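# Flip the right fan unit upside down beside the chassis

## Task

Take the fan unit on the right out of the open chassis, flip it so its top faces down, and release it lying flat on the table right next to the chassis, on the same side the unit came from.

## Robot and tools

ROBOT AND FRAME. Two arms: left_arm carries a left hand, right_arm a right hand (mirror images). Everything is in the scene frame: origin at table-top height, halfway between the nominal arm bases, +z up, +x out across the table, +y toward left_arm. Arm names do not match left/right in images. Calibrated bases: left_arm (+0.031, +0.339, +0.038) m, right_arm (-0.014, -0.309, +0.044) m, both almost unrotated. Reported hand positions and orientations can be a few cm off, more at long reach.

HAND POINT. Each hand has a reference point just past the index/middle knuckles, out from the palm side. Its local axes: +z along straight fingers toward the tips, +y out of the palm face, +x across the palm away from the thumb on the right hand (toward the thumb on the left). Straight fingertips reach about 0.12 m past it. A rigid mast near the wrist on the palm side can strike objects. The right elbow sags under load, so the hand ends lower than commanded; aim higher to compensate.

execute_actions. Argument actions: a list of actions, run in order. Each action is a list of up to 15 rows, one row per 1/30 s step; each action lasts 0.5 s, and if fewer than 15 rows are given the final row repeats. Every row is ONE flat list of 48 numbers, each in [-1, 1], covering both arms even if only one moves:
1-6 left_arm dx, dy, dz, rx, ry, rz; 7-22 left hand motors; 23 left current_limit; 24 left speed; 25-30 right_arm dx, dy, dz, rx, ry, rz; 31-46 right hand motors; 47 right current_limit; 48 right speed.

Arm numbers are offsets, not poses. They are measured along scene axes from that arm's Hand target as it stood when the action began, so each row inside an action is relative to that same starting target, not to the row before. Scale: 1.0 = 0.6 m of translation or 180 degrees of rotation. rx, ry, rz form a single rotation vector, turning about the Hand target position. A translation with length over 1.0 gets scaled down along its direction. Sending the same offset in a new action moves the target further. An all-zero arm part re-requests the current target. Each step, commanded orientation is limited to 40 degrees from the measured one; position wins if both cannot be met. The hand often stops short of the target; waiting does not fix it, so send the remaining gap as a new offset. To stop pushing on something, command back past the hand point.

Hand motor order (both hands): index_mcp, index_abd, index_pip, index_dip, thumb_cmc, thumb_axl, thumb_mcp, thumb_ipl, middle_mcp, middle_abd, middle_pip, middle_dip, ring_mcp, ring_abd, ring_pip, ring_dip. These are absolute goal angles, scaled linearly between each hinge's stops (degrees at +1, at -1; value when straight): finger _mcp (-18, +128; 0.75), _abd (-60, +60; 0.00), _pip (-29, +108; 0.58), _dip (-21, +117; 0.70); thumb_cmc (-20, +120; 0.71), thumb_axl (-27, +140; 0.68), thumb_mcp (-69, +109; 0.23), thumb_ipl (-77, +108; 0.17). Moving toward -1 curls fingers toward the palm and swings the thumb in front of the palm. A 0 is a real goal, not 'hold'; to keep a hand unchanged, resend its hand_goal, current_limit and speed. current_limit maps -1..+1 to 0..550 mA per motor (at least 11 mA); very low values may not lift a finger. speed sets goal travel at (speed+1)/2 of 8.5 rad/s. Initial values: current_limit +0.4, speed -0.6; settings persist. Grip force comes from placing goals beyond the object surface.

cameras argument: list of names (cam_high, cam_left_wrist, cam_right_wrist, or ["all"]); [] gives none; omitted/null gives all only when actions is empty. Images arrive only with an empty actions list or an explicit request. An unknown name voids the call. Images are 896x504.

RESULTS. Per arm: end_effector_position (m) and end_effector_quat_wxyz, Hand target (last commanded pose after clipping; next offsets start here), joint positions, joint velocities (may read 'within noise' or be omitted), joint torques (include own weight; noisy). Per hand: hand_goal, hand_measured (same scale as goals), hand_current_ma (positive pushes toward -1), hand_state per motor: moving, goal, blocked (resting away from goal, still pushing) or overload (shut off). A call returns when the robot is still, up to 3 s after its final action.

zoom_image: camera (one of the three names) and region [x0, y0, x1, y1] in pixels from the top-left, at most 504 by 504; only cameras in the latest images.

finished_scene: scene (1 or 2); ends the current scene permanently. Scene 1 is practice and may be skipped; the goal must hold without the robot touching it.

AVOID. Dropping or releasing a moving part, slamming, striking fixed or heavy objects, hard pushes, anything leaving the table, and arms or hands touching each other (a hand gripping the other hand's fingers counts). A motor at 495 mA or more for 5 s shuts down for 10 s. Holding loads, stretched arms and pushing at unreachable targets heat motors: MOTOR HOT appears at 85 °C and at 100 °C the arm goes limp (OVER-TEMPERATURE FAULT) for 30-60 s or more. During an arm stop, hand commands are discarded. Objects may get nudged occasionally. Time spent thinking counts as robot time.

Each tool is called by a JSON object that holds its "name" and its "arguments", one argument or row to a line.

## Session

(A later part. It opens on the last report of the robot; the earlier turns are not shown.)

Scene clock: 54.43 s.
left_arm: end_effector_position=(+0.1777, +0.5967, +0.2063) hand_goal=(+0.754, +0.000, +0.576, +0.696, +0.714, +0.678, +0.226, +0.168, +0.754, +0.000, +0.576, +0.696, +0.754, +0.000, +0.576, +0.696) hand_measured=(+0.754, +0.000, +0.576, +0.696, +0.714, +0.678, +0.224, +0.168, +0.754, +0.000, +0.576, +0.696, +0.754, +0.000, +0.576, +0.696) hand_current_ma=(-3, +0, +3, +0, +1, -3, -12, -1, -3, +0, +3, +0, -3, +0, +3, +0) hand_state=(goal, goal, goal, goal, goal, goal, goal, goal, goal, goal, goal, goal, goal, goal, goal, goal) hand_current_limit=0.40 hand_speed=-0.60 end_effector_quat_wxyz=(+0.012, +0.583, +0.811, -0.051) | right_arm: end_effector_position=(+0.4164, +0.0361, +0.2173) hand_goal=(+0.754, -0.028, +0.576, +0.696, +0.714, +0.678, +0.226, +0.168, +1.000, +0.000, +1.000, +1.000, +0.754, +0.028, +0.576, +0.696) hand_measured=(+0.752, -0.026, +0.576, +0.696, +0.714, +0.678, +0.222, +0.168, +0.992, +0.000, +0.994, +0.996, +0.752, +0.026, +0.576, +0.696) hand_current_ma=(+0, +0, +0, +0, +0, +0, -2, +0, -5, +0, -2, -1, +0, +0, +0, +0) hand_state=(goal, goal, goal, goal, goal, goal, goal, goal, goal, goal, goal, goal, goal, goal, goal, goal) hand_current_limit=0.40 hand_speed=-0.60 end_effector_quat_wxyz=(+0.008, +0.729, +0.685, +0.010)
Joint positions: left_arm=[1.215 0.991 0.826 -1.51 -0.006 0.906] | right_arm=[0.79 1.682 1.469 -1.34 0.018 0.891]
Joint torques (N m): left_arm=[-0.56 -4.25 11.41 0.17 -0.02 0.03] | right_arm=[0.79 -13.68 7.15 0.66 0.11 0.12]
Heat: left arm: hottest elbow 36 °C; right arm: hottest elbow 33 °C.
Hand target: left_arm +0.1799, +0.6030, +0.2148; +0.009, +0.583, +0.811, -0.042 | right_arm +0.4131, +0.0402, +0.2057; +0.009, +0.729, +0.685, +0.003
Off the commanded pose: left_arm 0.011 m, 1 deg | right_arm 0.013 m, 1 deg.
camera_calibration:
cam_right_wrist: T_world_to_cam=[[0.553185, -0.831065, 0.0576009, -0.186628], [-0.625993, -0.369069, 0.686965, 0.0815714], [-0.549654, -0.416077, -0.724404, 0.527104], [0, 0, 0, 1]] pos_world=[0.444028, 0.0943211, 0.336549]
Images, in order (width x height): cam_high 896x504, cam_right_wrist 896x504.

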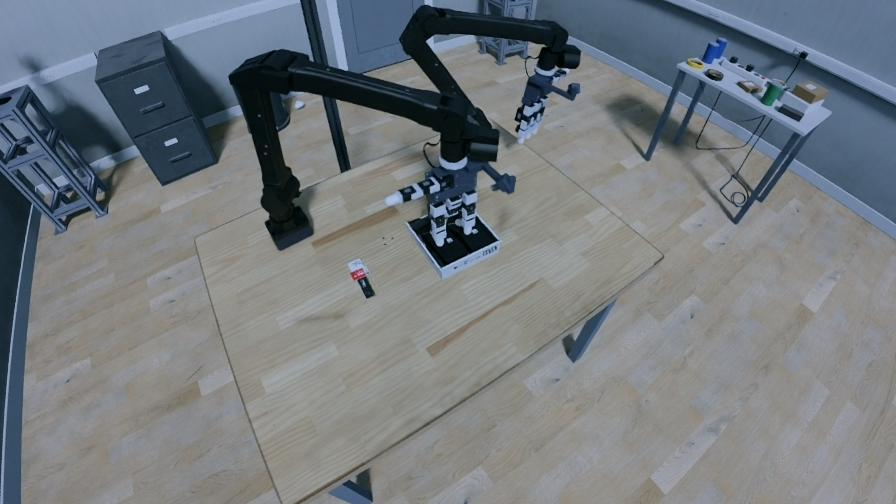

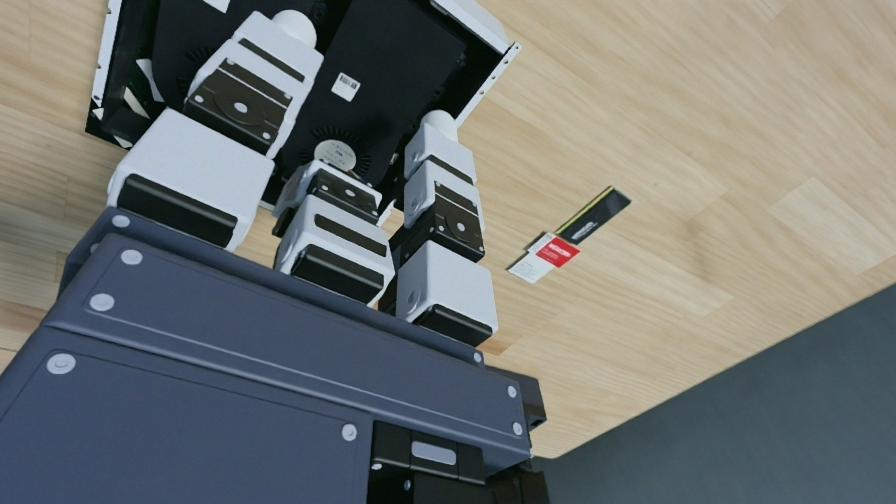

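{"name": "execute_actions", "arguments": {
  "actions": [
    [[0,0,0,0,0,0,0.754,0,0.576,0.696,0.714,0.678,0.226,0.168,0.754,0,0.576,0.696,0.754,0,0.576,0.696,0.4,-0.6,0.0065,-0.0157,-0.015,0,0,0.008,0.754,0,0.576,0.696,0.714,0.678,0.226,0.168,1,0,1,1,0.754,0,0.576,0.696,0.4,-0.6]],
    [[0,0,0,0,0,0,0.754,0,0.576,0.696,0.714,0.678,0.226,0.168,0.754,0,0.576,0.696,0.754,0,0.576,0.696,0.4,-0.6,0,0,-0.035,0,0,0,0.754,0,0.576,0.696,0.714,0.678,0.226,0.168,1,0,1,1,0.754,0,0.576,0.696,0.4,-0.6]]
  ],
  "cameras": ["cam_high","cam_right_wrist"]
}}

{"name": "zoom_image", "arguments": {
  "camera": "cam_right_wrist",
  "region": [400, 0, 560, 150]
}}

{"name": "zoom_image", "arguments": {
  "camera": "cam_right_wrist",
  "region": [230, 0, 400, 150]
}}

{"name": "zoom_image", "arguments": {
  "camera": "cam_high",
  "region": [390, 180, 520, 290]
}}

Scene clock: 58.27 s.
left_arm: end_effector_position=(+0.1777, +0.5967, +0.2063) hand_goal=(+0.754, +0.000, +0.576, +0.696, +0.714, +0.678, +0.226, +0.168, +0.754, +0.000, +0.576, +0.696, +0.754, +0.000, +0.576, +0.696) hand_measured=(+0.754, +0.000, +0.576, +0.696, +0.714, +0.678, +0.224, +0.168, +0.754, +0.000, +0.576, +0.696, +0.754, +0.000, +0.576, +0.696) hand_current_ma=(-3, +0, +3, +0, +1, -3, -12, -1, -3, +0, +3, +0, -3, +0, +3, +0) hand_state=(goal, goal, goal, goal, goal, goal, goal, goal, goal, goal, goal, goal, goal, goal, goal, goal) hand_current_limit=0.40 hand_speed=-0.60 end_effector_quat_wxyz=(+0.012, +0.583, +0.811, -0.051) | right_arm: end_effector_position=(+0.4135, +0.0343, +0.1883) hand_goal=(+0.754, +0.000, +0.576, +0.696, +0.714, +0.678, +0.226, +0.168, +1.000, +0.000, +1.000, +1.000, +0.754, +0.000, +0.576, +0.696) hand_measured=(+0.752, -0.004, +0.576, +0.696, +0.714, +0.678, +0.222, +0.168, +0.992, +0.000, +0.994, +0.996, +0.752, +0.002, +0.576, +0.696) hand_current_ma=(+0, -1, +0, +0, +0, +0, -2, +0, -5, +0, -2, -1, +0, +0, +0, +0) hand_state=(goal, goal, goal, goal, goal, goal, goal, goal, goal, goal, goal, goal, goal, goal, goal, goal) hand_current_limit=0.40 hand_speed=-0.60 end_effector_quat_wxyz=(+0.008, +0.720, +0.694, +0.011)
Joint positions: left_arm=[1.215 0.991 0.826 -1.51 -0.006 0.906] | right_arm=[0.79 1.686 1.395 -1.259 0.018 0.865]
Joint torques (N m): left_arm=[-0.5 -4.37 11.45 0.18 -0.01 0.03] | right_arm=[-0.85 -13.27 6.95 0.7 0.1 -0.08]
Heat: left arm: hottest elbow 37 °C; right arm: hottest elbow 32 °C.
Hand target: left_arm +0.1799, +0.6030, +0.2148; +0.009, +0.583, +0.811, -0.042 | right_arm +0.4170, +0.0308, +0.1756; +0.009, +0.720, +0.694, +0.003
Off the commanded pose: left_arm 0.011 m, 1 deg | right_arm 0.013 m, 1 deg.
camera_calibration:
cam_right_wrist: T_world_to_cam=[[0.574447, -0.816518, 0.05753, -0.194048], [-0.617656, -0.386274, 0.68505, 0.096474], [-0.537133, -0.429058, -0.726221, 0.499265], [0, 0, 0, 1]] pos_world=[0.439229, 0.0930355, 0.307651]
Images, in order (width x height): cam_high 896x504, cam_right_wrist 896x504.

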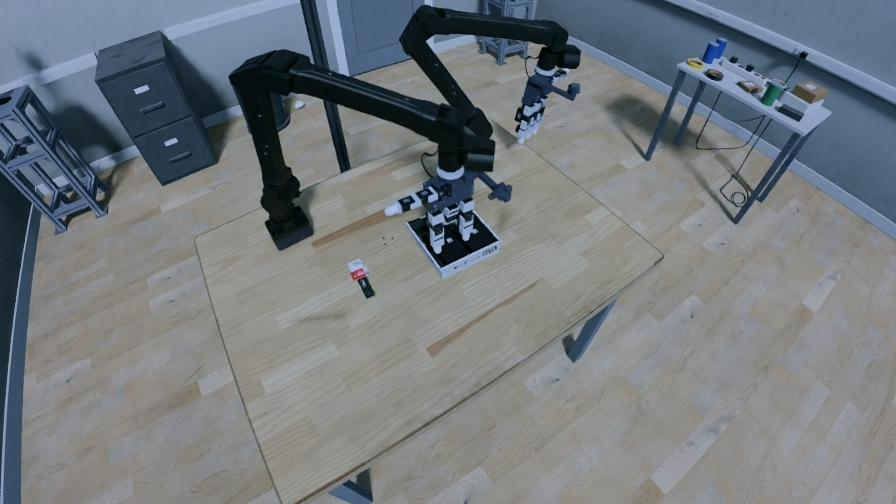

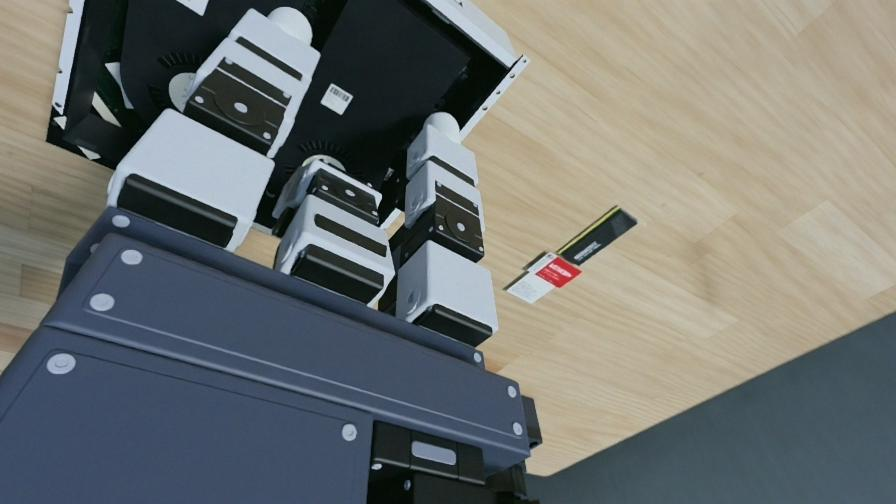

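Scaled by 3.150.

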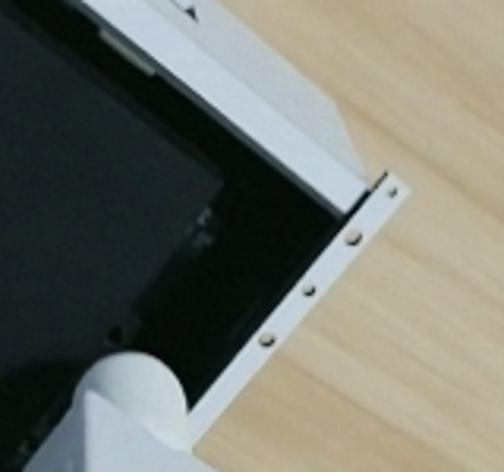

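Scaled by 2.965.

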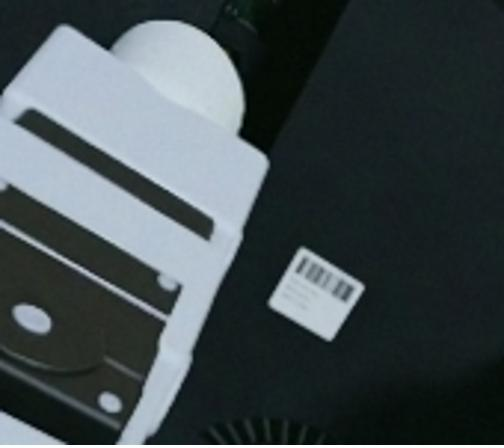

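Scaled by 3.877.

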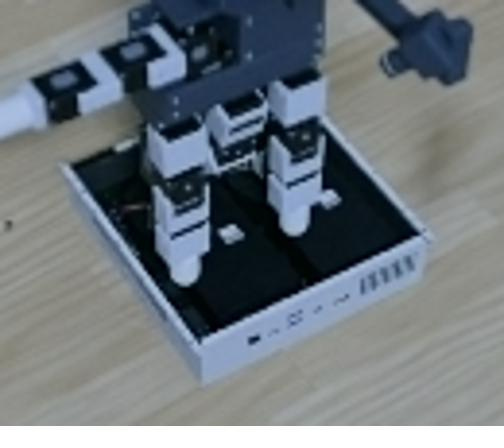

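{"name": "execute_actions", "arguments": {
  "actions": [
    [[0,0,0,0,0,0,0.754,0,0.576,0.696,0.714,0.678,0.226,0.168,0.754,0,0.576,0.696,0.754,0,0.576,0.696,0.4,-0.6,0.0158,-0.0097,-0.01,0,0,0,0.754,0,0.576,0.696,0.714,0.678,0.226,0.168,1,0,1,1,0.754,0,0.576,0.696,0.4,-0.6]]
  ],
  "cameras": []
}}

Scene clock: 60.47 s.
left_arm: end_effector_position=(+0.1777, +0.5967, +0.2063) hand_goal=(+0.754, +0.000, +0.576, +0.696, +0.714, +0.678, +0.226, +0.168, +0.754, +0.000, +0.576, +0.696, +0.754, +0.000, +0.576, +0.696) hand_measured=(+0.754, +0.000, +0.576, +0.696, +0.714, +0.678, +0.224, +0.168, +0.754, +0.000, +0.576, +0.696, +0.754, +0.000, +0.576, +0.696) hand_current_ma=(-3, +0, +3, +0, +1, -3, -12, -1, -3, +0, +3, +0, -3, +0, +3, +0) hand_state=(goal, goal, goal, goal, goal, goal, goal, goal, goal, goal, goal, goal, goal, goal, goal, goal) hand_current_limit=0.40 hand_speed=-0.60 end_effector_quat_wxyz=(+0.012, +0.583, +0.811, -0.051) | right_arm: end_effector_position=(+0.4232, +0.0298, +0.1843) hand_goal=(+0.754, +0.000, +0.576, +0.696, +0.714, +0.678, +0.226, +0.168, +1.000, +0.000, +1.000, +1.000, +0.754, +0.000, +0.576, +0.696) hand_measured=(+0.752, -0.004, +0.576, +0.696, +0.714, +0.678, +0.222, +0.168, +0.992, +0.000, +0.994, +0.996, +0.752, +0.002, +0.576, +0.696) hand_current_ma=(+0, -1, +0, +0, +0, +0, -2, +0, -5, +0, -2, -1, +0, +0, +0, +0) hand_state=(goal, goal, goal, goal, goal, goal, goal, goal, goal, goal, goal, goal, goal, goal, goal, goal) hand_current_limit=0.40 hand_speed=-0.60 end_effector_quat_wxyz=(+0.009, +0.720, +0.694, +0.013)
Joint positions: left_arm=[1.215 0.991 0.826 -1.51 -0.006 0.906] | right_arm=[0.77 1.694 1.395 -1.245 0.018 0.844]
Joint torques (N m): left_arm=[-0.44 -4.25 11.41 0.16 -0.02 0.03] | right_arm=[-0.97 -13.16 6.75 0.69 0.09 -0.07]
Heat: left arm: hottest elbow 37 °C; right arm: hottest elbow 33 °C.
Hand target: left_arm +0.1799, +0.6030, +0.2148; +0.009, +0.583, +0.811, -0.042 | right_arm +0.4265, +0.0250, +0.1696; +0.009, +0.720, +0.694, +0.003
Off the commanded pose: left_arm 0.011 m, 1 deg | right_arm 0.016 m, 1 deg.
No camera images: "cameras" was empty.

{"name": "execute_actions", "arguments": {
  "actions": [
    [[0,0,0,0,0,0,0.754,0,0.576,0.696,0.714,0.678,0.226,0.168,0.754,0,0.576,0.696,0.754,0,0.576,0.696,0.4,-0.6,0,-0.002,-0.02,0,0,0,0.754,0,0.576,0.696,0.714,0.678,0.226,0.168,1,0,1,1,0.754,0,0.576,0.696,0.4,-0.6]]
  ],
  "cameras": ["cam_high","cam_right_wrist"]
}}

{"name": "zoom_image", "arguments": {
  "camera": "cam_right_wrist",
  "region": [400, 0, 560, 150]
}}

{"name": "zoom_image", "arguments": {
  "camera": "cam_right_wrist",
  "region": [230, 0, 400, 150]
}}

{"name": "zoom_image", "arguments": {
  "camera": "cam_high",
  "region": [400, 190, 510, 285]
}}

Scene clock: 61.63 s.
left_arm: end_effector_position=(+0.1777, +0.5967, +0.2063) hand_goal=(+0.754, +0.000, +0.576, +0.696, +0.714, +0.678, +0.226, +0.168, +0.754, +0.000, +0.576, +0.696, +0.754, +0.000, +0.576, +0.696) hand_measured=(+0.754, +0.000, +0.576, +0.696, +0.714, +0.678, +0.224, +0.168, +0.754, +0.000, +0.576, +0.696, +0.754, +0.000, +0.576, +0.696) hand_current_ma=(-3, +0, +3, +0, +1, -3, -12, -1, -3, +0, +3, +0, -3, +0, +3, +0) hand_state=(goal, goal, goal, goal, goal, goal, goal, goal, goal, goal, goal, goal, goal, goal, goal, goal) hand_current_limit=0.40 hand_speed=-0.60 end_effector_quat_wxyz=(+0.012, +0.583, +0.811, -0.051) | right_arm: end_effector_position=(+0.4230, +0.0299, +0.1761) hand_goal=(+0.754, +0.000, +0.576, +0.696, +0.714, +0.678, +0.226, +0.168, +1.000, +0.000, +1.000, +1.000, +0.754, +0.000, +0.576, +0.696) hand_measured=(+0.752, -0.004, +0.576, +0.696, +0.714, +0.678, +0.222, +0.168, +0.992, +0.000, +0.994, +0.996, +0.756, +0.008, +0.576, +0.696) hand_current_ma=(+0, -1, +0, +0, +0, +0, -2, +0, -5, +0, -2, -1, +0, +3, +0, +0) hand_state=(goal, goal, goal, goal, goal, goal, goal, goal, goal, goal, goal, goal, goal, goal, goal, goal) hand_current_limit=0.40 hand_speed=-0.60 end_effector_quat_wxyz=(+0.008, +0.719, +0.695, +0.016)
Joint positions: left_arm=[1.215 0.991 0.826 -1.51 -0.006 0.906] | right_arm=[0.77 1.697 1.376 -1.219 0.018 0.842]
Joint torques (N m): left_arm=[-0.56 -4.31 11.41 0.18 -0.02 0.03] | right_arm=[-0.97 -12.86 6.49 0.88 0.11 -0.07]
Heat: left arm: hottest elbow 37 °C; right arm: hottest elbow 33 °C.
Hand target: left_arm +0.1799, +0.6030, +0.2148; +0.009, +0.583, +0.811, -0.042 | right_arm +0.4265, +0.0239, +0.1577; +0.008, +0.720, +0.694, +0.003
Off the commanded pose: left_arm 0.011 m, 1 deg | right_arm 0.020 m, 1 deg.
camera_calibration:
cam_right_wrist: T_world_to_cam=[[0.576661, -0.815092, 0.0555645, -0.203016], [-0.620422, -0.392657, 0.678894, 0.111444], [-0.531543, -0.425965, -0.732131, 0.492168], [0, 0, 0, 1]] pos_world=[0.447823, 0.0879293, 0.295953]
Images, in order (width x height): cam_high 896x504, cam_right_wrist 896x504.

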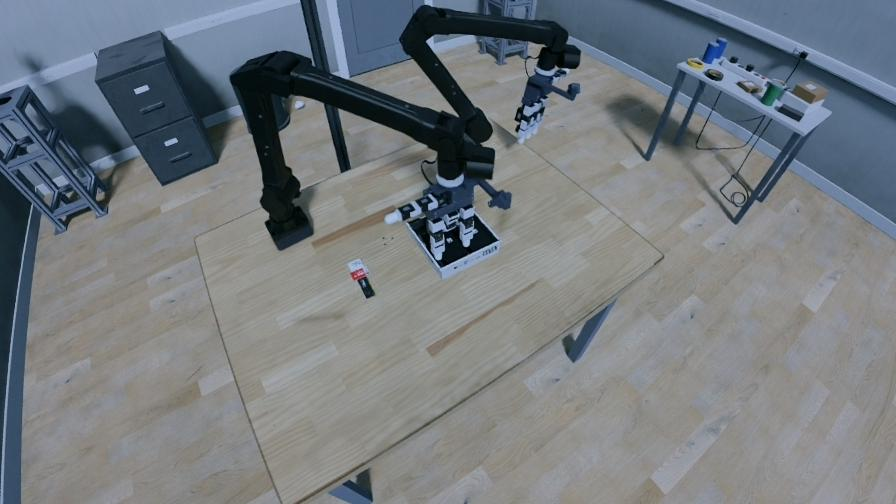

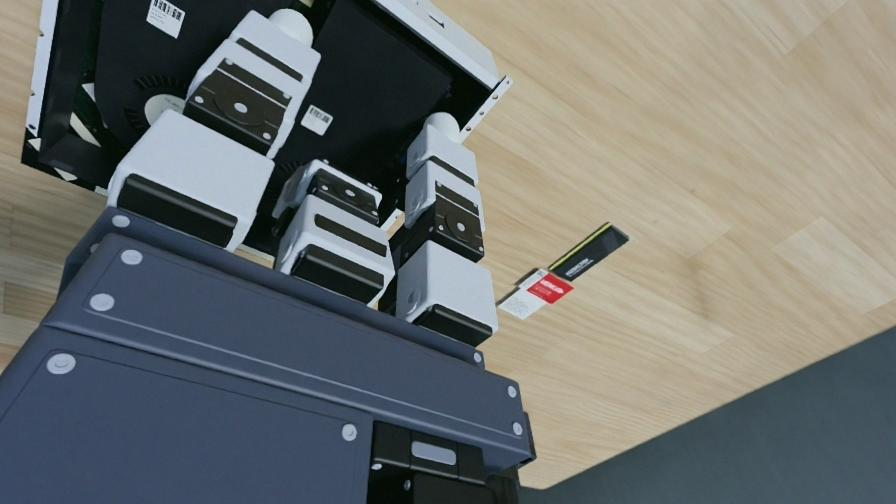

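Scaled by 3.150.

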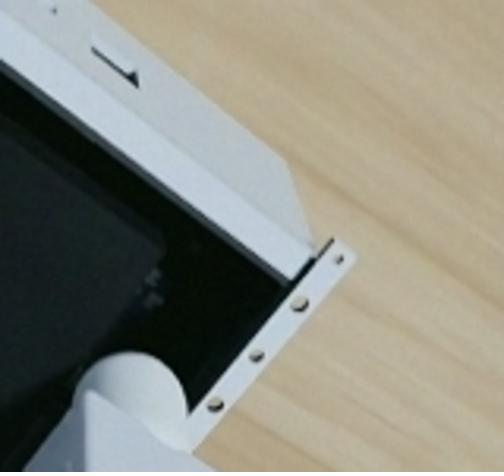

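Scaled by 2.965.

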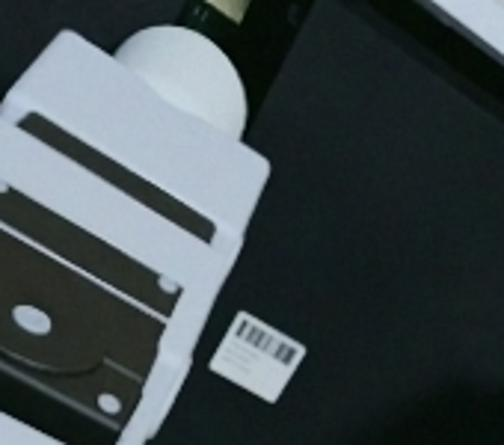

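Scaled by 4.582.

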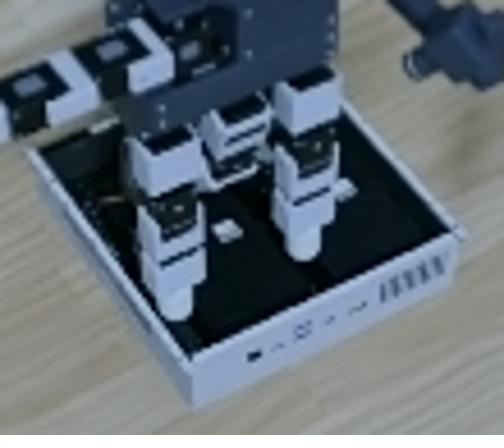

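{"name": "execute_actions", "arguments": {
  "actions": [
    [[0,0,0,0,0,0,0.754,0,0.576,0.696,0.714,0.678,0.226,0.168,0.754,0,0.576,0.696,0.754,0,0.576,0.696,0.4,-0.6,0,-0.002,0.02,0,0,0,0.754,0,0.576,0.696,0.714,0.678,0.226,0.168,1,0,1,1,0.754,0.01,0.576,0.696,0.4,-0.6]],
    [[0,0,0,0,0,0,0.754,0,0.576,0.696,0.714,0.678,0.226,0.168,0.754,0,0.576,0.696,0.754,0,0.576,0.696,0.4,-0.6,0,-0.002,-0.02,0,0,0,0.754,0,0.576,0.696,0.714,0.678,0.226,0.168,1,0,1,1,0.754,0.01,0.576,0.696,0.4,-0.6]]
  ],
  "cameras": []
}}

Scene clock: 63.50 s.
left_arm: end_effector_position=(+0.1777, +0.5967, +0.2063) hand_goal=(+0.754, +0.000, +0.576, +0.696, +0.714, +0.678, +0.226, +0.168, +0.754, +0.000, +0.576, +0.696, +0.754, +0.000, +0.576, +0.696) hand_measured=(+0.754, +0.000, +0.576, +0.696, +0.714, +0.678, +0.224, +0.168, +0.754, +0.000, +0.576, +0.696, +0.754, +0.000, +0.576, +0.696) hand_current_ma=(-3, +0, +3, +0, +1, -3, -12, -1, -3, +0, +3, +0, -3, +0, +3, +0) hand_state=(goal, goal, goal, goal, goal, goal, goal, goal, goal, goal, goal, goal, goal, goal, goal, goal) hand_current_limit=0.40 hand_speed=-0.60 end_effector_quat_wxyz=(+0.012, +0.583, +0.811, -0.051) | right_arm: end_effector_position=(+0.4242, +0.0296, +0.1762) hand_goal=(+0.754, +0.000, +0.576, +0.696, +0.714, +0.678, +0.226, +0.168, +1.000, +0.000, +1.000, +1.000, +0.754, +0.010, +0.576, +0.696) hand_measured=(+0.752, -0.004, +0.576, +0.696, +0.714, +0.678, +0.222, +0.168, +0.992, +0.000, +0.994, +0.996, +0.756, +0.016, +0.576, +0.696) hand_current_ma=(+0, -1, +0, +0, +0, +0, -2, +0, -5, +0, -2, -1, +0, +1, +0, +0) hand_state=(goal, goal, goal, goal, goal, goal, goal, goal, goal, goal, goal, goal, goal, goal, goal, goal) hand_current_limit=0.40 hand_speed=-0.60 end_effector_quat_wxyz=(+0.008, +0.718, +0.696, +0.017)
Joint positions: left_arm=[1.215 0.991 0.826 -1.51 -0.006 0.906] | right_arm=[0.767 1.697 1.376 -1.216 0.017 0.838]
Joint torques (N m): left_arm=[-0.5 -4.25 11.41 0.16 -0.03 0.04] | right_arm=[-1.2 -13.16 6.08 0.83 0.12 -0.07]
Heat: left arm: hottest elbow 37 °C; right arm: hottest elbow 33 °C.
Hand target: left_arm +0.1799, +0.6030, +0.2148; +0.009, +0.583, +0.811, -0.042 | right_arm +0.4265, +0.0215, +0.1577; +0.008, +0.720, +0.694, +0.003
Off the commanded pose: left_arm 0.011 m, 1 deg | right_arm 0.020 m, 2 deg.
No camera images: "cameras" was empty.

{"name": "execute_actions", "arguments": {
  "actions": [
    [[0,0,0,0,0,0,0.754,0,0.576,0.696,0.714,0.678,0.226,0.168,0.754,0,0.576,0.696,0.754,0,0.576,0.696,0.4,-0.6,0,-0.004,0.03,0,0,0,0.754,0,0.576,0.696,0.714,0.678,0.226,0.168,1,0,1,1,0.754,0.02,0.576,0.696,0.4,-0.6]]
  ],
  "cameras": ["cam_right_wrist"]
}}

{"name": "zoom_image", "arguments": {
  "camera": "cam_right_wrist",
  "region": [230, 0, 400, 150]
}}

Scene clock: 64.57 s.
left_arm: end_effector_position=(+0.1777, +0.5967, +0.2063) hand_goal=(+0.754, +0.000, +0.576, +0.696, +0.714, +0.678, +0.226, +0.168, +0.754, +0.000, +0.576, +0.696, +0.754, +0.000, +0.576, +0.696) hand_measured=(+0.754, +0.000, +0.576, +0.696, +0.714, +0.678, +0.224, +0.168, +0.754, +0.000, +0.576, +0.696, +0.754, +0.000, +0.576, +0.696) hand_current_ma=(-3, +0, +3, +0, +1, -3, -12, -1, -3, +0, +3, +0, -3, +0, +3, +0) hand_state=(goal, goal, goal, goal, goal, goal, goal, goal, goal, goal, goal, goal, goal, goal, goal, goal) hand_current_limit=0.40 hand_speed=-0.60 end_effector_quat_wxyz=(+0.012, +0.583, +0.811, -0.051) | right_arm: end_effector_position=(+0.4224, +0.0260, +0.1754) hand_goal=(+0.754, +0.000, +0.576, +0.696, +0.714, +0.678, +0.226, +0.168, +1.000, +0.000, +1.000, +1.000, +0.754, +0.020, +0.576, +0.696) hand_measured=(+0.752, -0.008, +0.576, +0.696, +0.714, +0.678, +0.222, +0.168, +0.992, +0.000, +0.994, +0.996, +0.748, +0.016, +0.574, +0.696) hand_current_ma=(+0, -2, +0, +0, +0, +0, -2, +0, -5, +0, -2, -1, -2, -1, +0, +0) hand_state=(goal, goal, goal, goal, goal, goal, goal, goal, goal, goal, goal, goal, goal, goal, goal, goal) hand_current_limit=0.40 hand_speed=-0.60 end_effector_quat_wxyz=(+0.008, +0.718, +0.696, +0.009)
Joint positions: left_arm=[1.215 0.991 0.826 -1.51 -0.006 0.906] | right_arm=[0.765 1.697 1.376 -1.232 0.016 0.835]
Joint torques (N m): left_arm=[-0.44 -4.31 11.43 0.18 -0.03 0.03] | right_arm=[-1.38 -14.56 7.84 -0.27 0.16 -0.07]
Heat: left arm: hottest elbow 37 °C; right arm: hottest elbow 33 °C.
Hand target: left_arm +0.1799, +0.6030, +0.2148; +0.009, +0.583, +0.811, -0.042 | right_arm +0.4266, +0.0190, +0.1757; +0.009, +0.720, +0.694, +0.003
Off the commanded pose: left_arm 0.011 m, 1 deg | right_arm 0.008 m, 1 deg.
camera_calibration:
cam_right_wrist: T_world_to_cam=[[0.579115, -0.813232, 0.0572665, -0.207178], [-0.612516, -0.387673, 0.688864, 0.104824], [-0.538006, -0.434008, -0.722625, 0.490979], [0, 0, 0, 1]] pos_world=[0.448336, 0.0852424, 0.294448]
Images, in order (width x height): cam_right_wrist 896x504.

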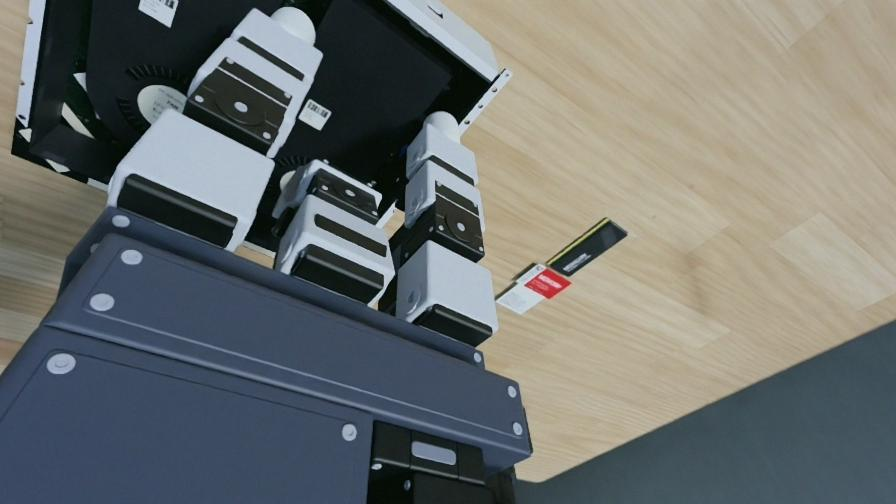

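Scaled by 2.965.

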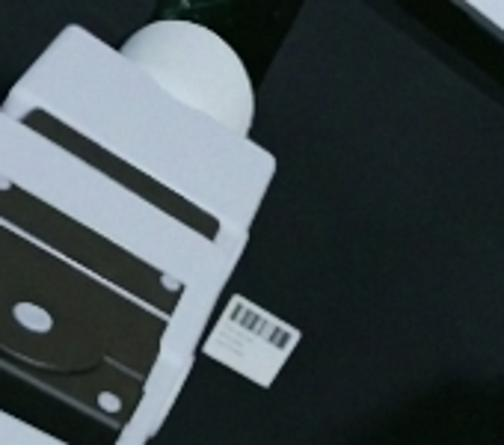

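{"name": "zoom_image", "arguments": {
  "camera": "cam_right_wrist",
  "region": [400, 60, 530, 160]
}}

{"name": "zoom_image", "arguments": {
  "camera": "cam_right_wrist",
  "region": [250, 0, 350, 80]
}}

Scaled by 3.877.

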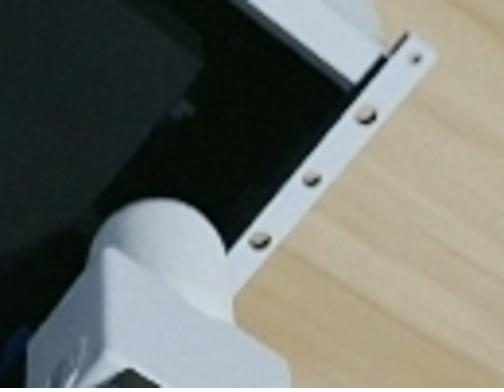

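Scaled by 5.040.

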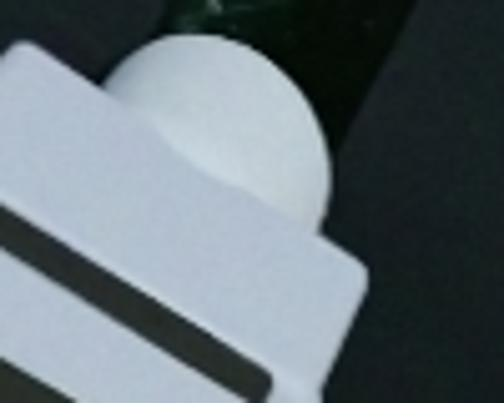

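{"name": "execute_actions", "arguments": {
  "actions": [
    [[0,0,0,0,0,0,0.754,0,0.576,0.696,0.714,0.678,0.226,0.168,0.754,0,0.576,0.696,0.754,0,0.576,0.696,0.4,-0.6,0,0,0.018,0,0,0,0.754,0,0.576,0.696,0.714,0.678,0.226,0.168,1,0,1,1,0.754,-0.006,0.576,0.696,0.4,-0.6]],
    [[0,0,0,0,0,0,0.754,0,0.576,0.696,0.714,0.678,0.226,0.168,0.754,0,0.576,0.696,0.754,0,0.576,0.696,0.4,-0.6,0,0,-0.035,0,0,0,0.754,0,0.576,0.696,0.714,0.678,0.226,0.168,1,0,1,1,0.754,-0.004,0.576,0.696,0.4,-0.6]]
  ],
  "cameras": ["cam_right_wrist"]
}}

{"name": "zoom_image", "arguments": {
  "camera": "cam_right_wrist",
  "region": [400, 60, 530, 160]
}}

{"name": "zoom_image", "arguments": {
  "camera": "cam_right_wrist",
  "region": [250, 0, 350, 80]
}}

Scene clock: 67.67 s.
left_arm: end_effector_position=(+0.1777, +0.5967, +0.2063) hand_goal=(+0.754, +0.000, +0.576, +0.696, +0.714, +0.678, +0.226, +0.168, +0.754, +0.000, +0.576, +0.696, +0.754, +0.000, +0.576, +0.696) hand_measured=(+0.754, +0.000, +0.576, +0.696, +0.714, +0.678, +0.224, +0.168, +0.754, +0.000, +0.576, +0.696, +0.754, +0.000, +0.576, +0.696) hand_current_ma=(-3, +0, +3, +0, +1, -3, -12, -1, -3, +0, +3, +0, -3, +0, +3, +0) hand_state=(goal, goal, goal, goal, goal, goal, goal, goal, goal, goal, goal, goal, goal, goal, goal, goal) hand_current_limit=0.40 hand_speed=-0.60 end_effector_quat_wxyz=(+0.012, +0.583, +0.811, -0.051) | right_arm: end_effector_position=(+0.4224, +0.0262, +0.1754) hand_goal=(+0.754, +0.000, +0.576, +0.696, +0.714, +0.678, +0.226, +0.168, +1.000, +0.000, +1.000, +1.000, +0.754, -0.004, +0.576, +0.696) hand_measured=(+0.752, -0.012, +0.574, +0.696, +0.714, +0.678, +0.222, +0.168, +0.992, +0.000, +0.994, +0.996, +0.752, -0.004, +0.574, +0.696) hand_current_ma=(+0, -5, +0, +0, +0, +0, -2, +0, -5, +0, -2, -1, -1, +0, +0, +0) hand_state=(goal, goal, goal, goal, goal, goal, goal, goal, goal, goal, goal, goal, goal, goal, goal, goal) hand_current_limit=0.40 hand_speed=-0.60 end_effector_quat_wxyz=(+0.008, +0.717, +0.697, +0.009)
Joint positions: left_arm=[1.215 0.991 0.826 -1.51 -0.006 0.906] | right_arm=[0.765 1.697 1.376 -1.232 0.016 0.833]
Joint torques (N m): left_arm=[-0.56 -4.25 11.43 0.1 -0.02 0.04] | right_arm=[-1.26 -13.92 6.6 0.73 0.16 -0.06]
Heat: left arm: hottest elbow 37 °C; right arm: hottest elbow 33 °C.
Hand target: left_arm +0.1799, +0.6030, +0.2148; +0.009, +0.583, +0.811, -0.042 | right_arm +0.4266, +0.0190, +0.1655; +0.009, +0.720, +0.694, +0.003
Off the commanded pose: left_arm 0.011 m, 1 deg | right_arm 0.013 m, 1 deg.
camera_calibration:
cam_right_wrist: T_world_to_cam=[[0.580312, -0.81238, 0.0572355, -0.207697], [-0.611923, -0.388584, 0.688878, 0.104671], [-0.53739, -0.434788, -0.722614, 0.49081], [0, 0, 0, 1]] pos_world=[0.448336, 0.0853433, 0.294448]
Images, in order (width x height): cam_right_wrist 896x504.

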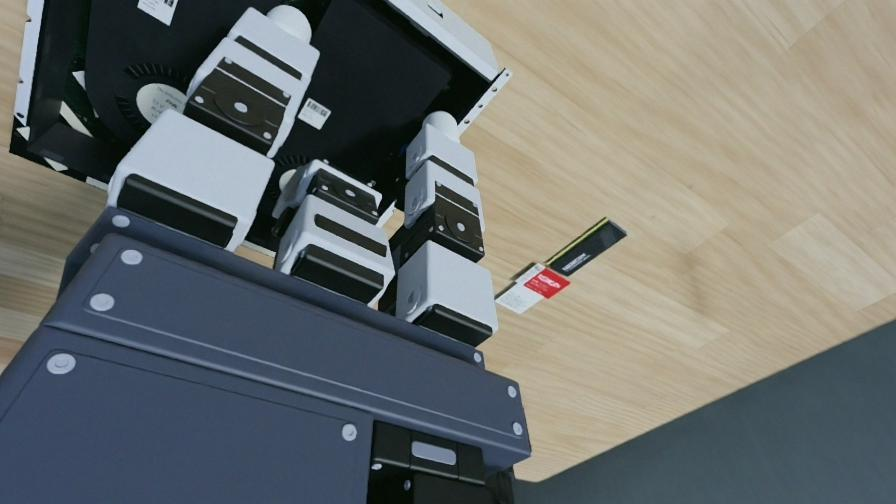

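Scaled by 3.877.

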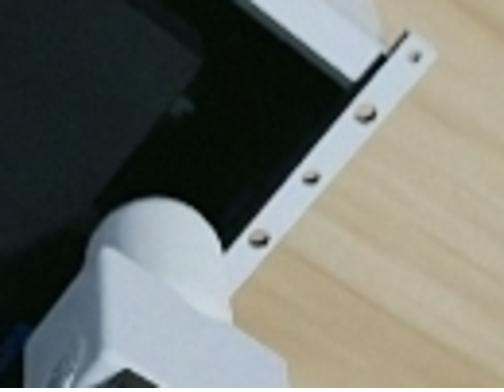

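Scaled by 5.040.

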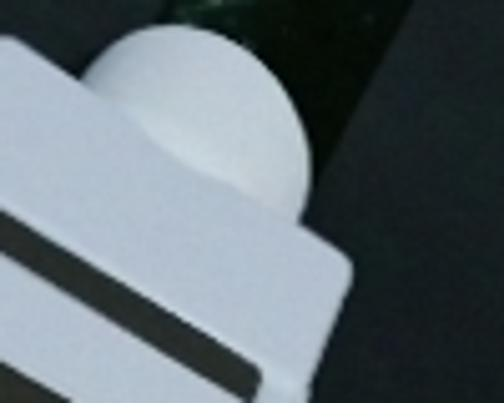

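{"name": "execute_actions", "arguments": {
  "actions": [
    [[0,0,0,0,0,0,0.754,0,0.576,0.696,0.714,0.678,0.226,0.168,0.754,0,0.576,0.696,0.754,0,0.576,0.696,0.4,-0.6,0,0,-0.02,0,0,0,0.754,0,0.576,0.696,0.714,0.678,0.226,0.168,1,0,1,1,0.754,-0.004,0.576,0.696,0.4,-0.6]]
  ],
  "cameras": ["cam_right_wrist"]
}}

{"name": "zoom_image", "arguments": {
  "camera": "cam_right_wrist",
  "region": [400, 60, 530, 160]
}}

{"name": "zoom_image", "arguments": {
  "camera": "cam_right_wrist",
  "region": [250, 0, 350, 80]
}}

Scene clock: 68.83 s.
left_arm: end_effector_position=(+0.1777, +0.5967, +0.2063) hand_goal=(+0.754, +0.000, +0.576, +0.696, +0.714, +0.678, +0.226, +0.168, +0.754, +0.000, +0.576, +0.696, +0.754, +0.000, +0.576, +0.696) hand_measured=(+0.754, +0.000, +0.576, +0.696, +0.714, +0.678, +0.224, +0.168, +0.754, +0.000, +0.576, +0.696, +0.754, +0.000, +0.576, +0.696) hand_current_ma=(-3, +0, +3, +0, +1, -3, -12, -1, -3, +0, +3, +0, -3, +0, +3, +0) hand_state=(goal, goal, goal, goal, goal, goal, goal, goal, goal, goal, goal, goal, goal, goal, goal, goal) hand_current_limit=0.40 hand_speed=-0.60 end_effector_quat_wxyz=(+0.012, +0.583, +0.811, -0.051) | right_arm: end_effector_position=(+0.4244, +0.0277, +0.1734) hand_goal=(+0.754, +0.000, +0.576, +0.696, +0.714, +0.678, +0.226, +0.168, +1.000, +0.000, +1.000, +1.000, +0.754, -0.004, +0.576, +0.696) hand_measured=(+0.754, -0.008, +0.574, +0.696, +0.714, +0.678, +0.222, +0.168, +0.992, +0.000, +0.994, +0.996, +0.770, +0.012, +0.584, +0.700) hand_current_ma=(+0, -3, +0, +0, +0, +0, -2, +0, -5, +0, -2, -1, +12, +9, +4, +1) hand_state=(goal, goal, goal, goal, goal, goal, goal, goal, goal, goal, goal, goal, goal, goal, goal, goal) hand_current_limit=0.40 hand_speed=-0.60 end_effector_quat_wxyz=(+0.008, +0.718, +0.696, +0.016)
Joint positions: left_arm=[1.215 0.991 0.826 -1.51 -0.006 0.906] | right_arm=[0.764 1.697 1.369 -1.211 0.016 0.833]
Joint torques (N m): left_arm=[-0.56 -4.19 11.43 0.13 -0.02 0.03] | right_arm=[-1.2 -13.16 5.72 1.09 0.16 -0.05]
Heat: left arm: hottest elbow 37 °C; right arm: hottest elbow 33 °C.
Hand target: left_arm +0.1799, +0.6030, +0.2148; +0.009, +0.583, +0.811, -0.042 | right_arm +0.4265, +0.0189, +0.1535; +0.009, +0.720, +0.694, +0.003
Off the commanded pose: left_arm 0.011 m, 1 deg | right_arm 0.022 m, 1 deg.
camera_calibration:
cam_right_wrist: T_world_to_cam=[[0.579188, -0.813356, 0.054709, -0.206586], [-0.618899, -0.395051, 0.678895, 0.112697], [-0.530571, -0.427067, -0.732194, 0.489706], [0, 0, 0, 1]] pos_world=[0.449224, 0.0856303, 0.293353]
Images, in order (width x height): cam_right_wrist 896x504.

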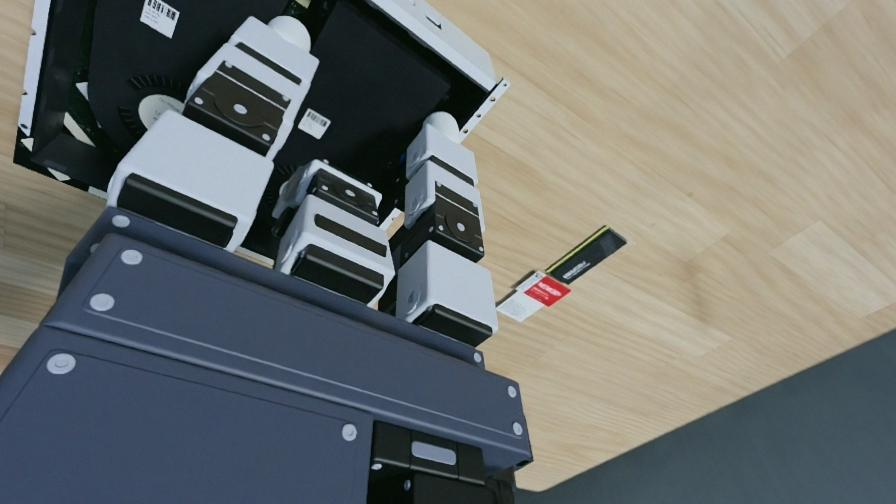

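Scaled by 3.877.

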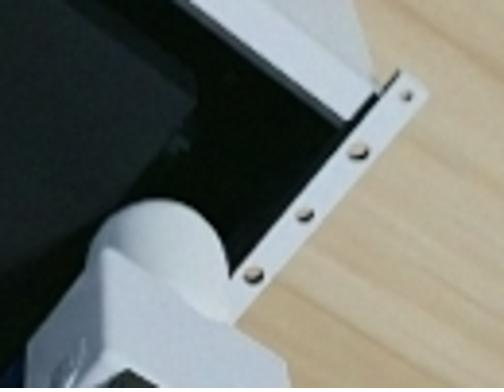

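Scaled by 5.040.

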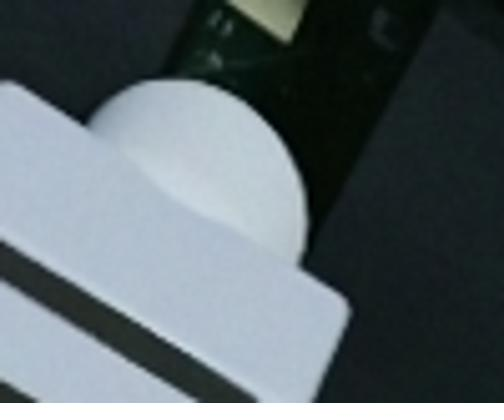

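{"name": "execute_actions", "arguments": {
  "actions": [
    [[0,0,0,0,0,0,0.754,0,0.576,0.696,0.714,0.678,0.226,0.168,0.754,0,0.576,0.696,0.754,0,0.576,0.696,0.4,-0.6,0,-0.004,0.045,0,0,0,0.754,0,0.576,0.696,0.714,0.678,0.226,0.168,1,0,1,1,0.754,0,0.576,0.696,0.4,-0.6]],
    [[0,0,0,0,0,0,0.754,0,0.576,0.696,0.714,0.678,0.226,0.168,0.754,0,0.576,0.696,0.754,0,0.576,0.696,0.4,-0.6,0,-0.002,-0.045,0,0,0,0.754,0,0.576,0.696,0.714,0.678,0.226,0.168,1,0,1,1,0.754,0,0.576,0.696,0.4,-0.6]]
  ],
  "cameras": ["cam_right_wrist"]
}}

{"name": "zoom_image", "arguments": {
  "camera": "cam_right_wrist",
  "region": [400, 60, 530, 160]
}}

{"name": "zoom_image", "arguments": {
  "camera": "cam_right_wrist",
  "region": [250, 0, 350, 80]
}}

Scene clock: 71.43 s.
left_arm: end_effector_position=(+0.1777, +0.5967, +0.2063) hand_goal=(+0.754, +0.000, +0.576, +0.696, +0.714, +0.678, +0.226, +0.168, +0.754, +0.000, +0.576, +0.696, +0.754, +0.000, +0.576, +0.696) hand_measured=(+0.754, +0.000, +0.576, +0.696, +0.714, +0.678, +0.224, +0.168, +0.754, +0.000, +0.576, +0.696, +0.754, +0.000, +0.576, +0.696) hand_current_ma=(-3, +0, +3, +0, +1, -3, -12, -1, -3, +0, +3, +0, -3, +0, +3, +0) hand_state=(goal, goal, goal, goal, goal, goal, goal, goal, goal, goal, goal, goal, goal, goal, goal, goal) hand_current_limit=0.40 hand_speed=-0.60 end_effector_quat_wxyz=(+0.012, +0.583, +0.811, -0.051) | right_arm: end_effector_position=(+0.4246, +0.0256, +0.1715) hand_goal=(+0.754, +0.000, +0.576, +0.696, +0.714, +0.678, +0.226, +0.168, +1.000, +0.000, +1.000, +1.000, +0.754, +0.000, +0.576, +0.696) hand_measured=(+0.752, -0.024, +0.574, +0.694, +0.714, +0.678, +0.222, +0.168, +0.992, +0.000, +0.994, +0.996, +0.764, +0.014, +0.580, +0.698) hand_current_ma=(-1, -17, -1, +0, +0, +0, -2, +0, -4, +0, -2, -1, +5, +8, +1, +0) hand_state=(goal, blocked, goal, goal, goal, goal, goal, goal, goal, goal, goal, goal, goal, goal, goal, goal) hand_current_limit=0.40 hand_speed=-0.60 end_effector_quat_wxyz=(+0.007, +0.717, +0.697, +0.015)
Joint positions: left_arm=[1.215 0.991 0.826 -1.51 -0.006 0.906] | right_arm=[0.76 1.696 1.361 -1.206 0.015 0.828]
Joint torques (N m): left_arm=[-0.62 -4.25 11.43 0.17 -0.03 0.03] | right_arm=[-1.2 -13.39 5.65 0.98 0.2 -0.05]
Heat: left arm: hottest elbow 38 °C; right arm: hottest elbow 32 °C.
Hand target: left_arm +0.1799, +0.6030, +0.2148; +0.009, +0.583, +0.811, -0.042 | right_arm +0.4265, +0.0154, +0.1535; +0.008, +0.720, +0.694, +0.003
Off the commanded pose: left_arm 0.011 m, 1 deg | right_arm 0.021 m, 1 deg.
camera_calibration:
cam_right_wrist: T_world_to_cam=[[0.580532, -0.812481, 0.0534439, -0.208673], [-0.617402, -0.396451, 0.679442, 0.112629], [-0.530846, -0.427434, -0.73178, 0.487611], [0, 0, 0, 1]] pos_world=[0.449526, 0.0835305, 0.291452]
Images, in order (width x height): cam_right_wrist 896x504.

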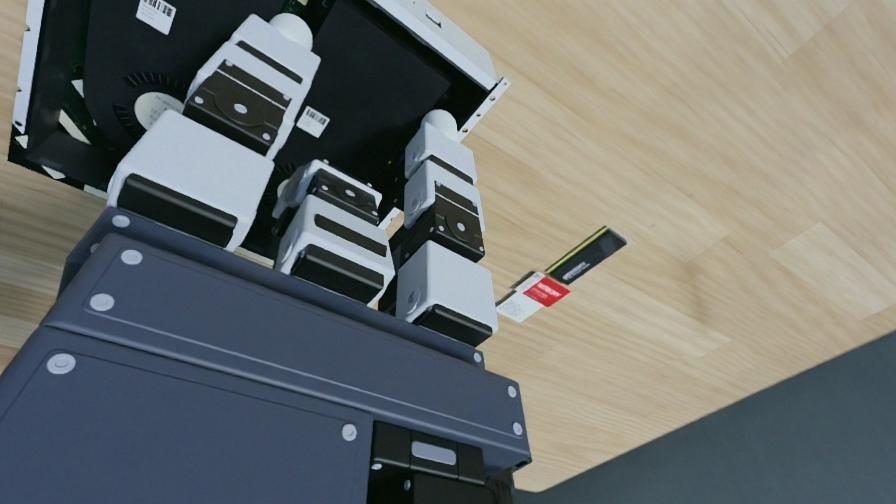

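Scaled by 3.877.

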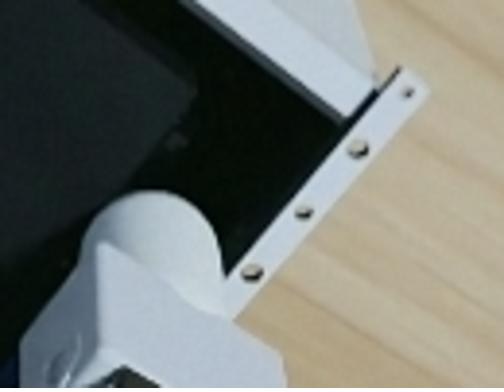

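Scaled by 5.040.

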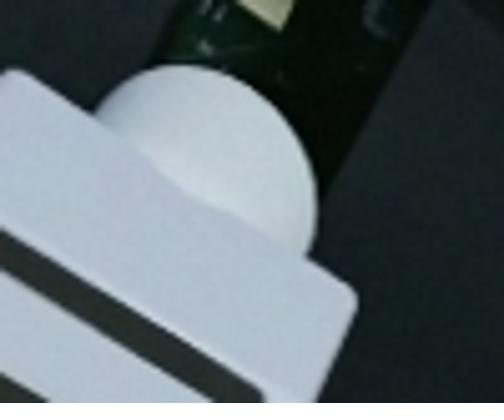

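{"name": "execute_actions", "arguments": {
  "actions": [
    [[0,0,0,0,0,0,0.754,0,0.576,0.696,0.714,0.678,0.226,0.168,0.754,0,0.576,0.696,0.754,0,0.576,0.696,0.4,-0.6,0,0,-0.02,0,0,0,0.754,-0.015,0.576,0.696,0.714,0.678,0.226,0.168,1,0,1,1,0.754,0.01,0.576,0.696,0.4,-0.6]]
  ],
  "cameras": []
}}

Scene clock: 72.50 s.
left_arm: end_effector_position=(+0.1777, +0.5967, +0.2063) hand_goal=(+0.754, +0.000, +0.576, +0.696, +0.714, +0.678, +0.226, +0.168, +0.754, +0.000, +0.576, +0.696, +0.754, +0.000, +0.576, +0.696) hand_measured=(+0.754, +0.000, +0.576, +0.696, +0.714, +0.678, +0.224, +0.168, +0.754, +0.000, +0.576, +0.696, +0.754, +0.000, +0.576, +0.696) hand_current_ma=(-3, +0, +3, +0, +1, -3, -12, -1, -3, +0, +3, +0, -3, +0, +3, +0) hand_state=(goal, goal, goal, goal, goal, goal, goal, goal, goal, goal, goal, goal, goal, goal, goal, goal) hand_current_limit=0.40 hand_speed=-0.60 end_effector_quat_wxyz=(+0.012, +0.583, +0.811, -0.051) | right_arm: end_effector_position=(+0.4249, +0.0251, +0.1703) hand_goal=(+0.754, -0.014, +0.576, +0.696, +0.714, +0.678, +0.226, +0.168, +1.000, +0.000, +1.000, +1.000, +0.754, +0.010, +0.576, +0.696) hand_measured=(+0.756, -0.022, +0.576, +0.694, +0.714, +0.678, +0.222, +0.168, +0.992, +0.000, +0.994, +0.996, +0.768, +0.024, +0.584, +0.700) hand_current_ma=(+0, -3, +0, +0, +0, +0, -2, +0, -4, +0, -2, -1, +10, +7, +3, +1) hand_state=(goal, goal, goal, goal, goal, goal, goal, goal, goal, goal, goal, goal, goal, goal, goal, goal) hand_current_limit=0.40 hand_speed=-0.60 end_effector_quat_wxyz=(+0.008, +0.717, +0.696, +0.022)
Joint positions: left_arm=[1.215 0.991 0.826 -1.51 -0.006 0.906] | right_arm=[0.76 1.689 1.348 -1.186 0.017 0.828]
Joint torques (N m): left_arm=[-0.5 -4.31 11.41 0.17 -0.01 0.03] | right_arm=[-1.2 -11.99 5.24 1.37 0.13 -0.05]
Heat: left arm: hottest elbow 38 °C; right arm: hottest elbow 32 °C.
Hand target: left_arm +0.1799, +0.6030, +0.2148; +0.009, +0.583, +0.811, -0.042 | right_arm +0.4265, +0.0154, +0.1414; +0.009, +0.720, +0.694, +0.003
Off the commanded pose: left_arm 0.011 m, 1 deg | right_arm 0.030 m, 2 deg.
No camera images: "cameras" was empty.

{"name": "execute_actions", "arguments": {
  "actions": [
    [[0,0,0,0,0,0,0.754,0,0.576,0.696,0.714,0.678,0.226,0.168,0.754,0,0.576,0.696,0.754,0,0.576,0.696,0.4,-0.6,0,0,0.035,0,0,0,0.754,-0.015,0.576,0.696,0.714,0.678,0.226,0.168,1,0,1,1,0.754,0.07,0.576,0.696,0.4,-0.6]]
  ],
  "cameras": ["cam_right_wrist"]
}}

{"name": "zoom_image", "arguments": {
  "camera": "cam_right_wrist",
  "region": [400, 60, 530, 160]
}}

{"name": "zoom_image", "arguments": {
  "camera": "cam_right_wrist",
  "region": [250, 0, 350, 80]
}}

Scene clock: 74.30 s.
left_arm: end_effector_position=(+0.1777, +0.5967, +0.2063) hand_goal=(+0.754, +0.000, +0.576, +0.696, +0.714, +0.678, +0.226, +0.168, +0.754, +0.000, +0.576, +0.696, +0.754, +0.000, +0.576, +0.696) hand_measured=(+0.754, +0.000, +0.576, +0.696, +0.714, +0.678, +0.224, +0.168, +0.754, +0.000, +0.576, +0.696, +0.754, +0.000, +0.576, +0.696) hand_current_ma=(-3, +0, +3, +0, +1, -3, -12, -1, -3, +0, +3, +0, -3, +0, +3, +0) hand_state=(goal, goal, goal, goal, goal, goal, goal, goal, goal, goal, goal, goal, goal, goal, goal, goal) hand_current_limit=0.40 hand_speed=-0.60 end_effector_quat_wxyz=(+0.012, +0.583, +0.811, -0.051) | right_arm: end_effector_position=(+0.4232, +0.0240, +0.1702) hand_goal=(+0.754, -0.014, +0.576, +0.696, +0.714, +0.678, +0.226, +0.168, +1.000, +0.000, +1.000, +1.000, +0.754, +0.070, +0.576, +0.696) hand_measured=(+0.752, -0.016, +0.576, +0.694, +0.714, +0.678, +0.222, +0.168, +0.992, +0.000, +0.994, +0.996, +0.764, +0.036, +0.584, +0.700) hand_current_ma=(+0, +0, +0, +0, +0, +0, -2, +0, -4, +0, -2, -1, +7, -31, +3, +1) hand_state=(goal, goal, goal, goal, goal, goal, goal, goal, goal, goal, goal, goal, goal, blocked, goal, goal) hand_current_limit=0.40 hand_speed=-0.60 end_effector_quat_wxyz=(+0.007, +0.717, +0.697, +0.018)
Joint positions: left_arm=[1.215 0.991 0.826 -1.51 -0.006 0.906] | right_arm=[0.76 1.688 1.348 -1.194 0.014 0.828]
Joint torques (N m): left_arm=[-0.44 -4.13 11.41 0.14 -0.02 0.03] | right_arm=[-1.2 -13.27 7.71 -0.35 0.23 -0.06]
Heat: left arm: hottest elbow 38 °C; right arm: hottest elbow 32 °C.
Hand target: left_arm +0.1799, +0.6030, +0.2148; +0.009, +0.583, +0.811, -0.042 | right_arm +0.4265, +0.0154, +0.1625; +0.009, +0.720, +0.694, +0.003
Off the commanded pose: left_arm 0.011 m, 1 deg | right_arm 0.012 m, 2 deg.
camera_calibration:
cam_right_wrist: T_world_to_cam=[[0.580052, -0.812932, 0.0517681, -0.208493], [-0.619716, -0.399155, 0.675742, 0.11356], [-0.528669, -0.424048, -0.735318, 0.484821], [0, 0, 0, 1]] pos_world=[0.447622, 0.0814248, 0.290553]
Images, in order (width x height): cam_right_wrist 896x504.

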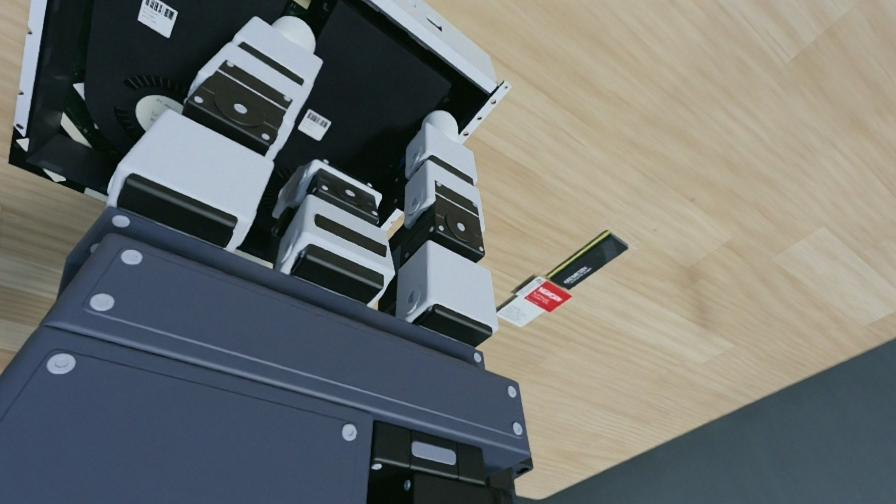

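Scaled by 3.877.

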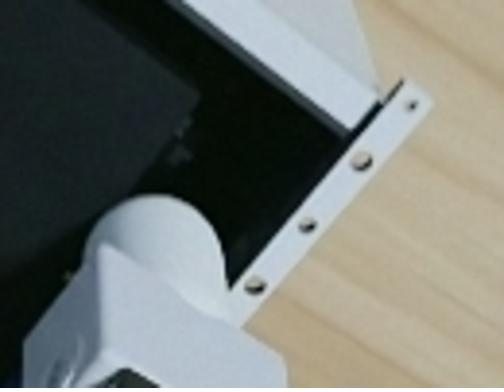

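Scaled by 5.040.

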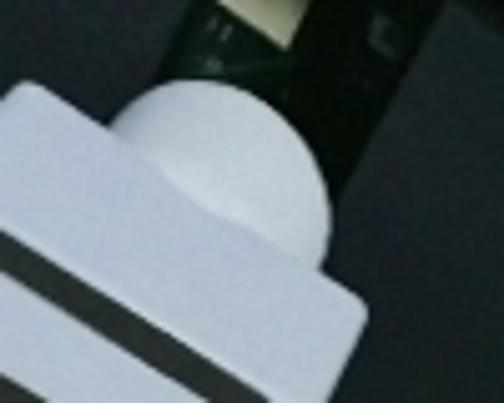

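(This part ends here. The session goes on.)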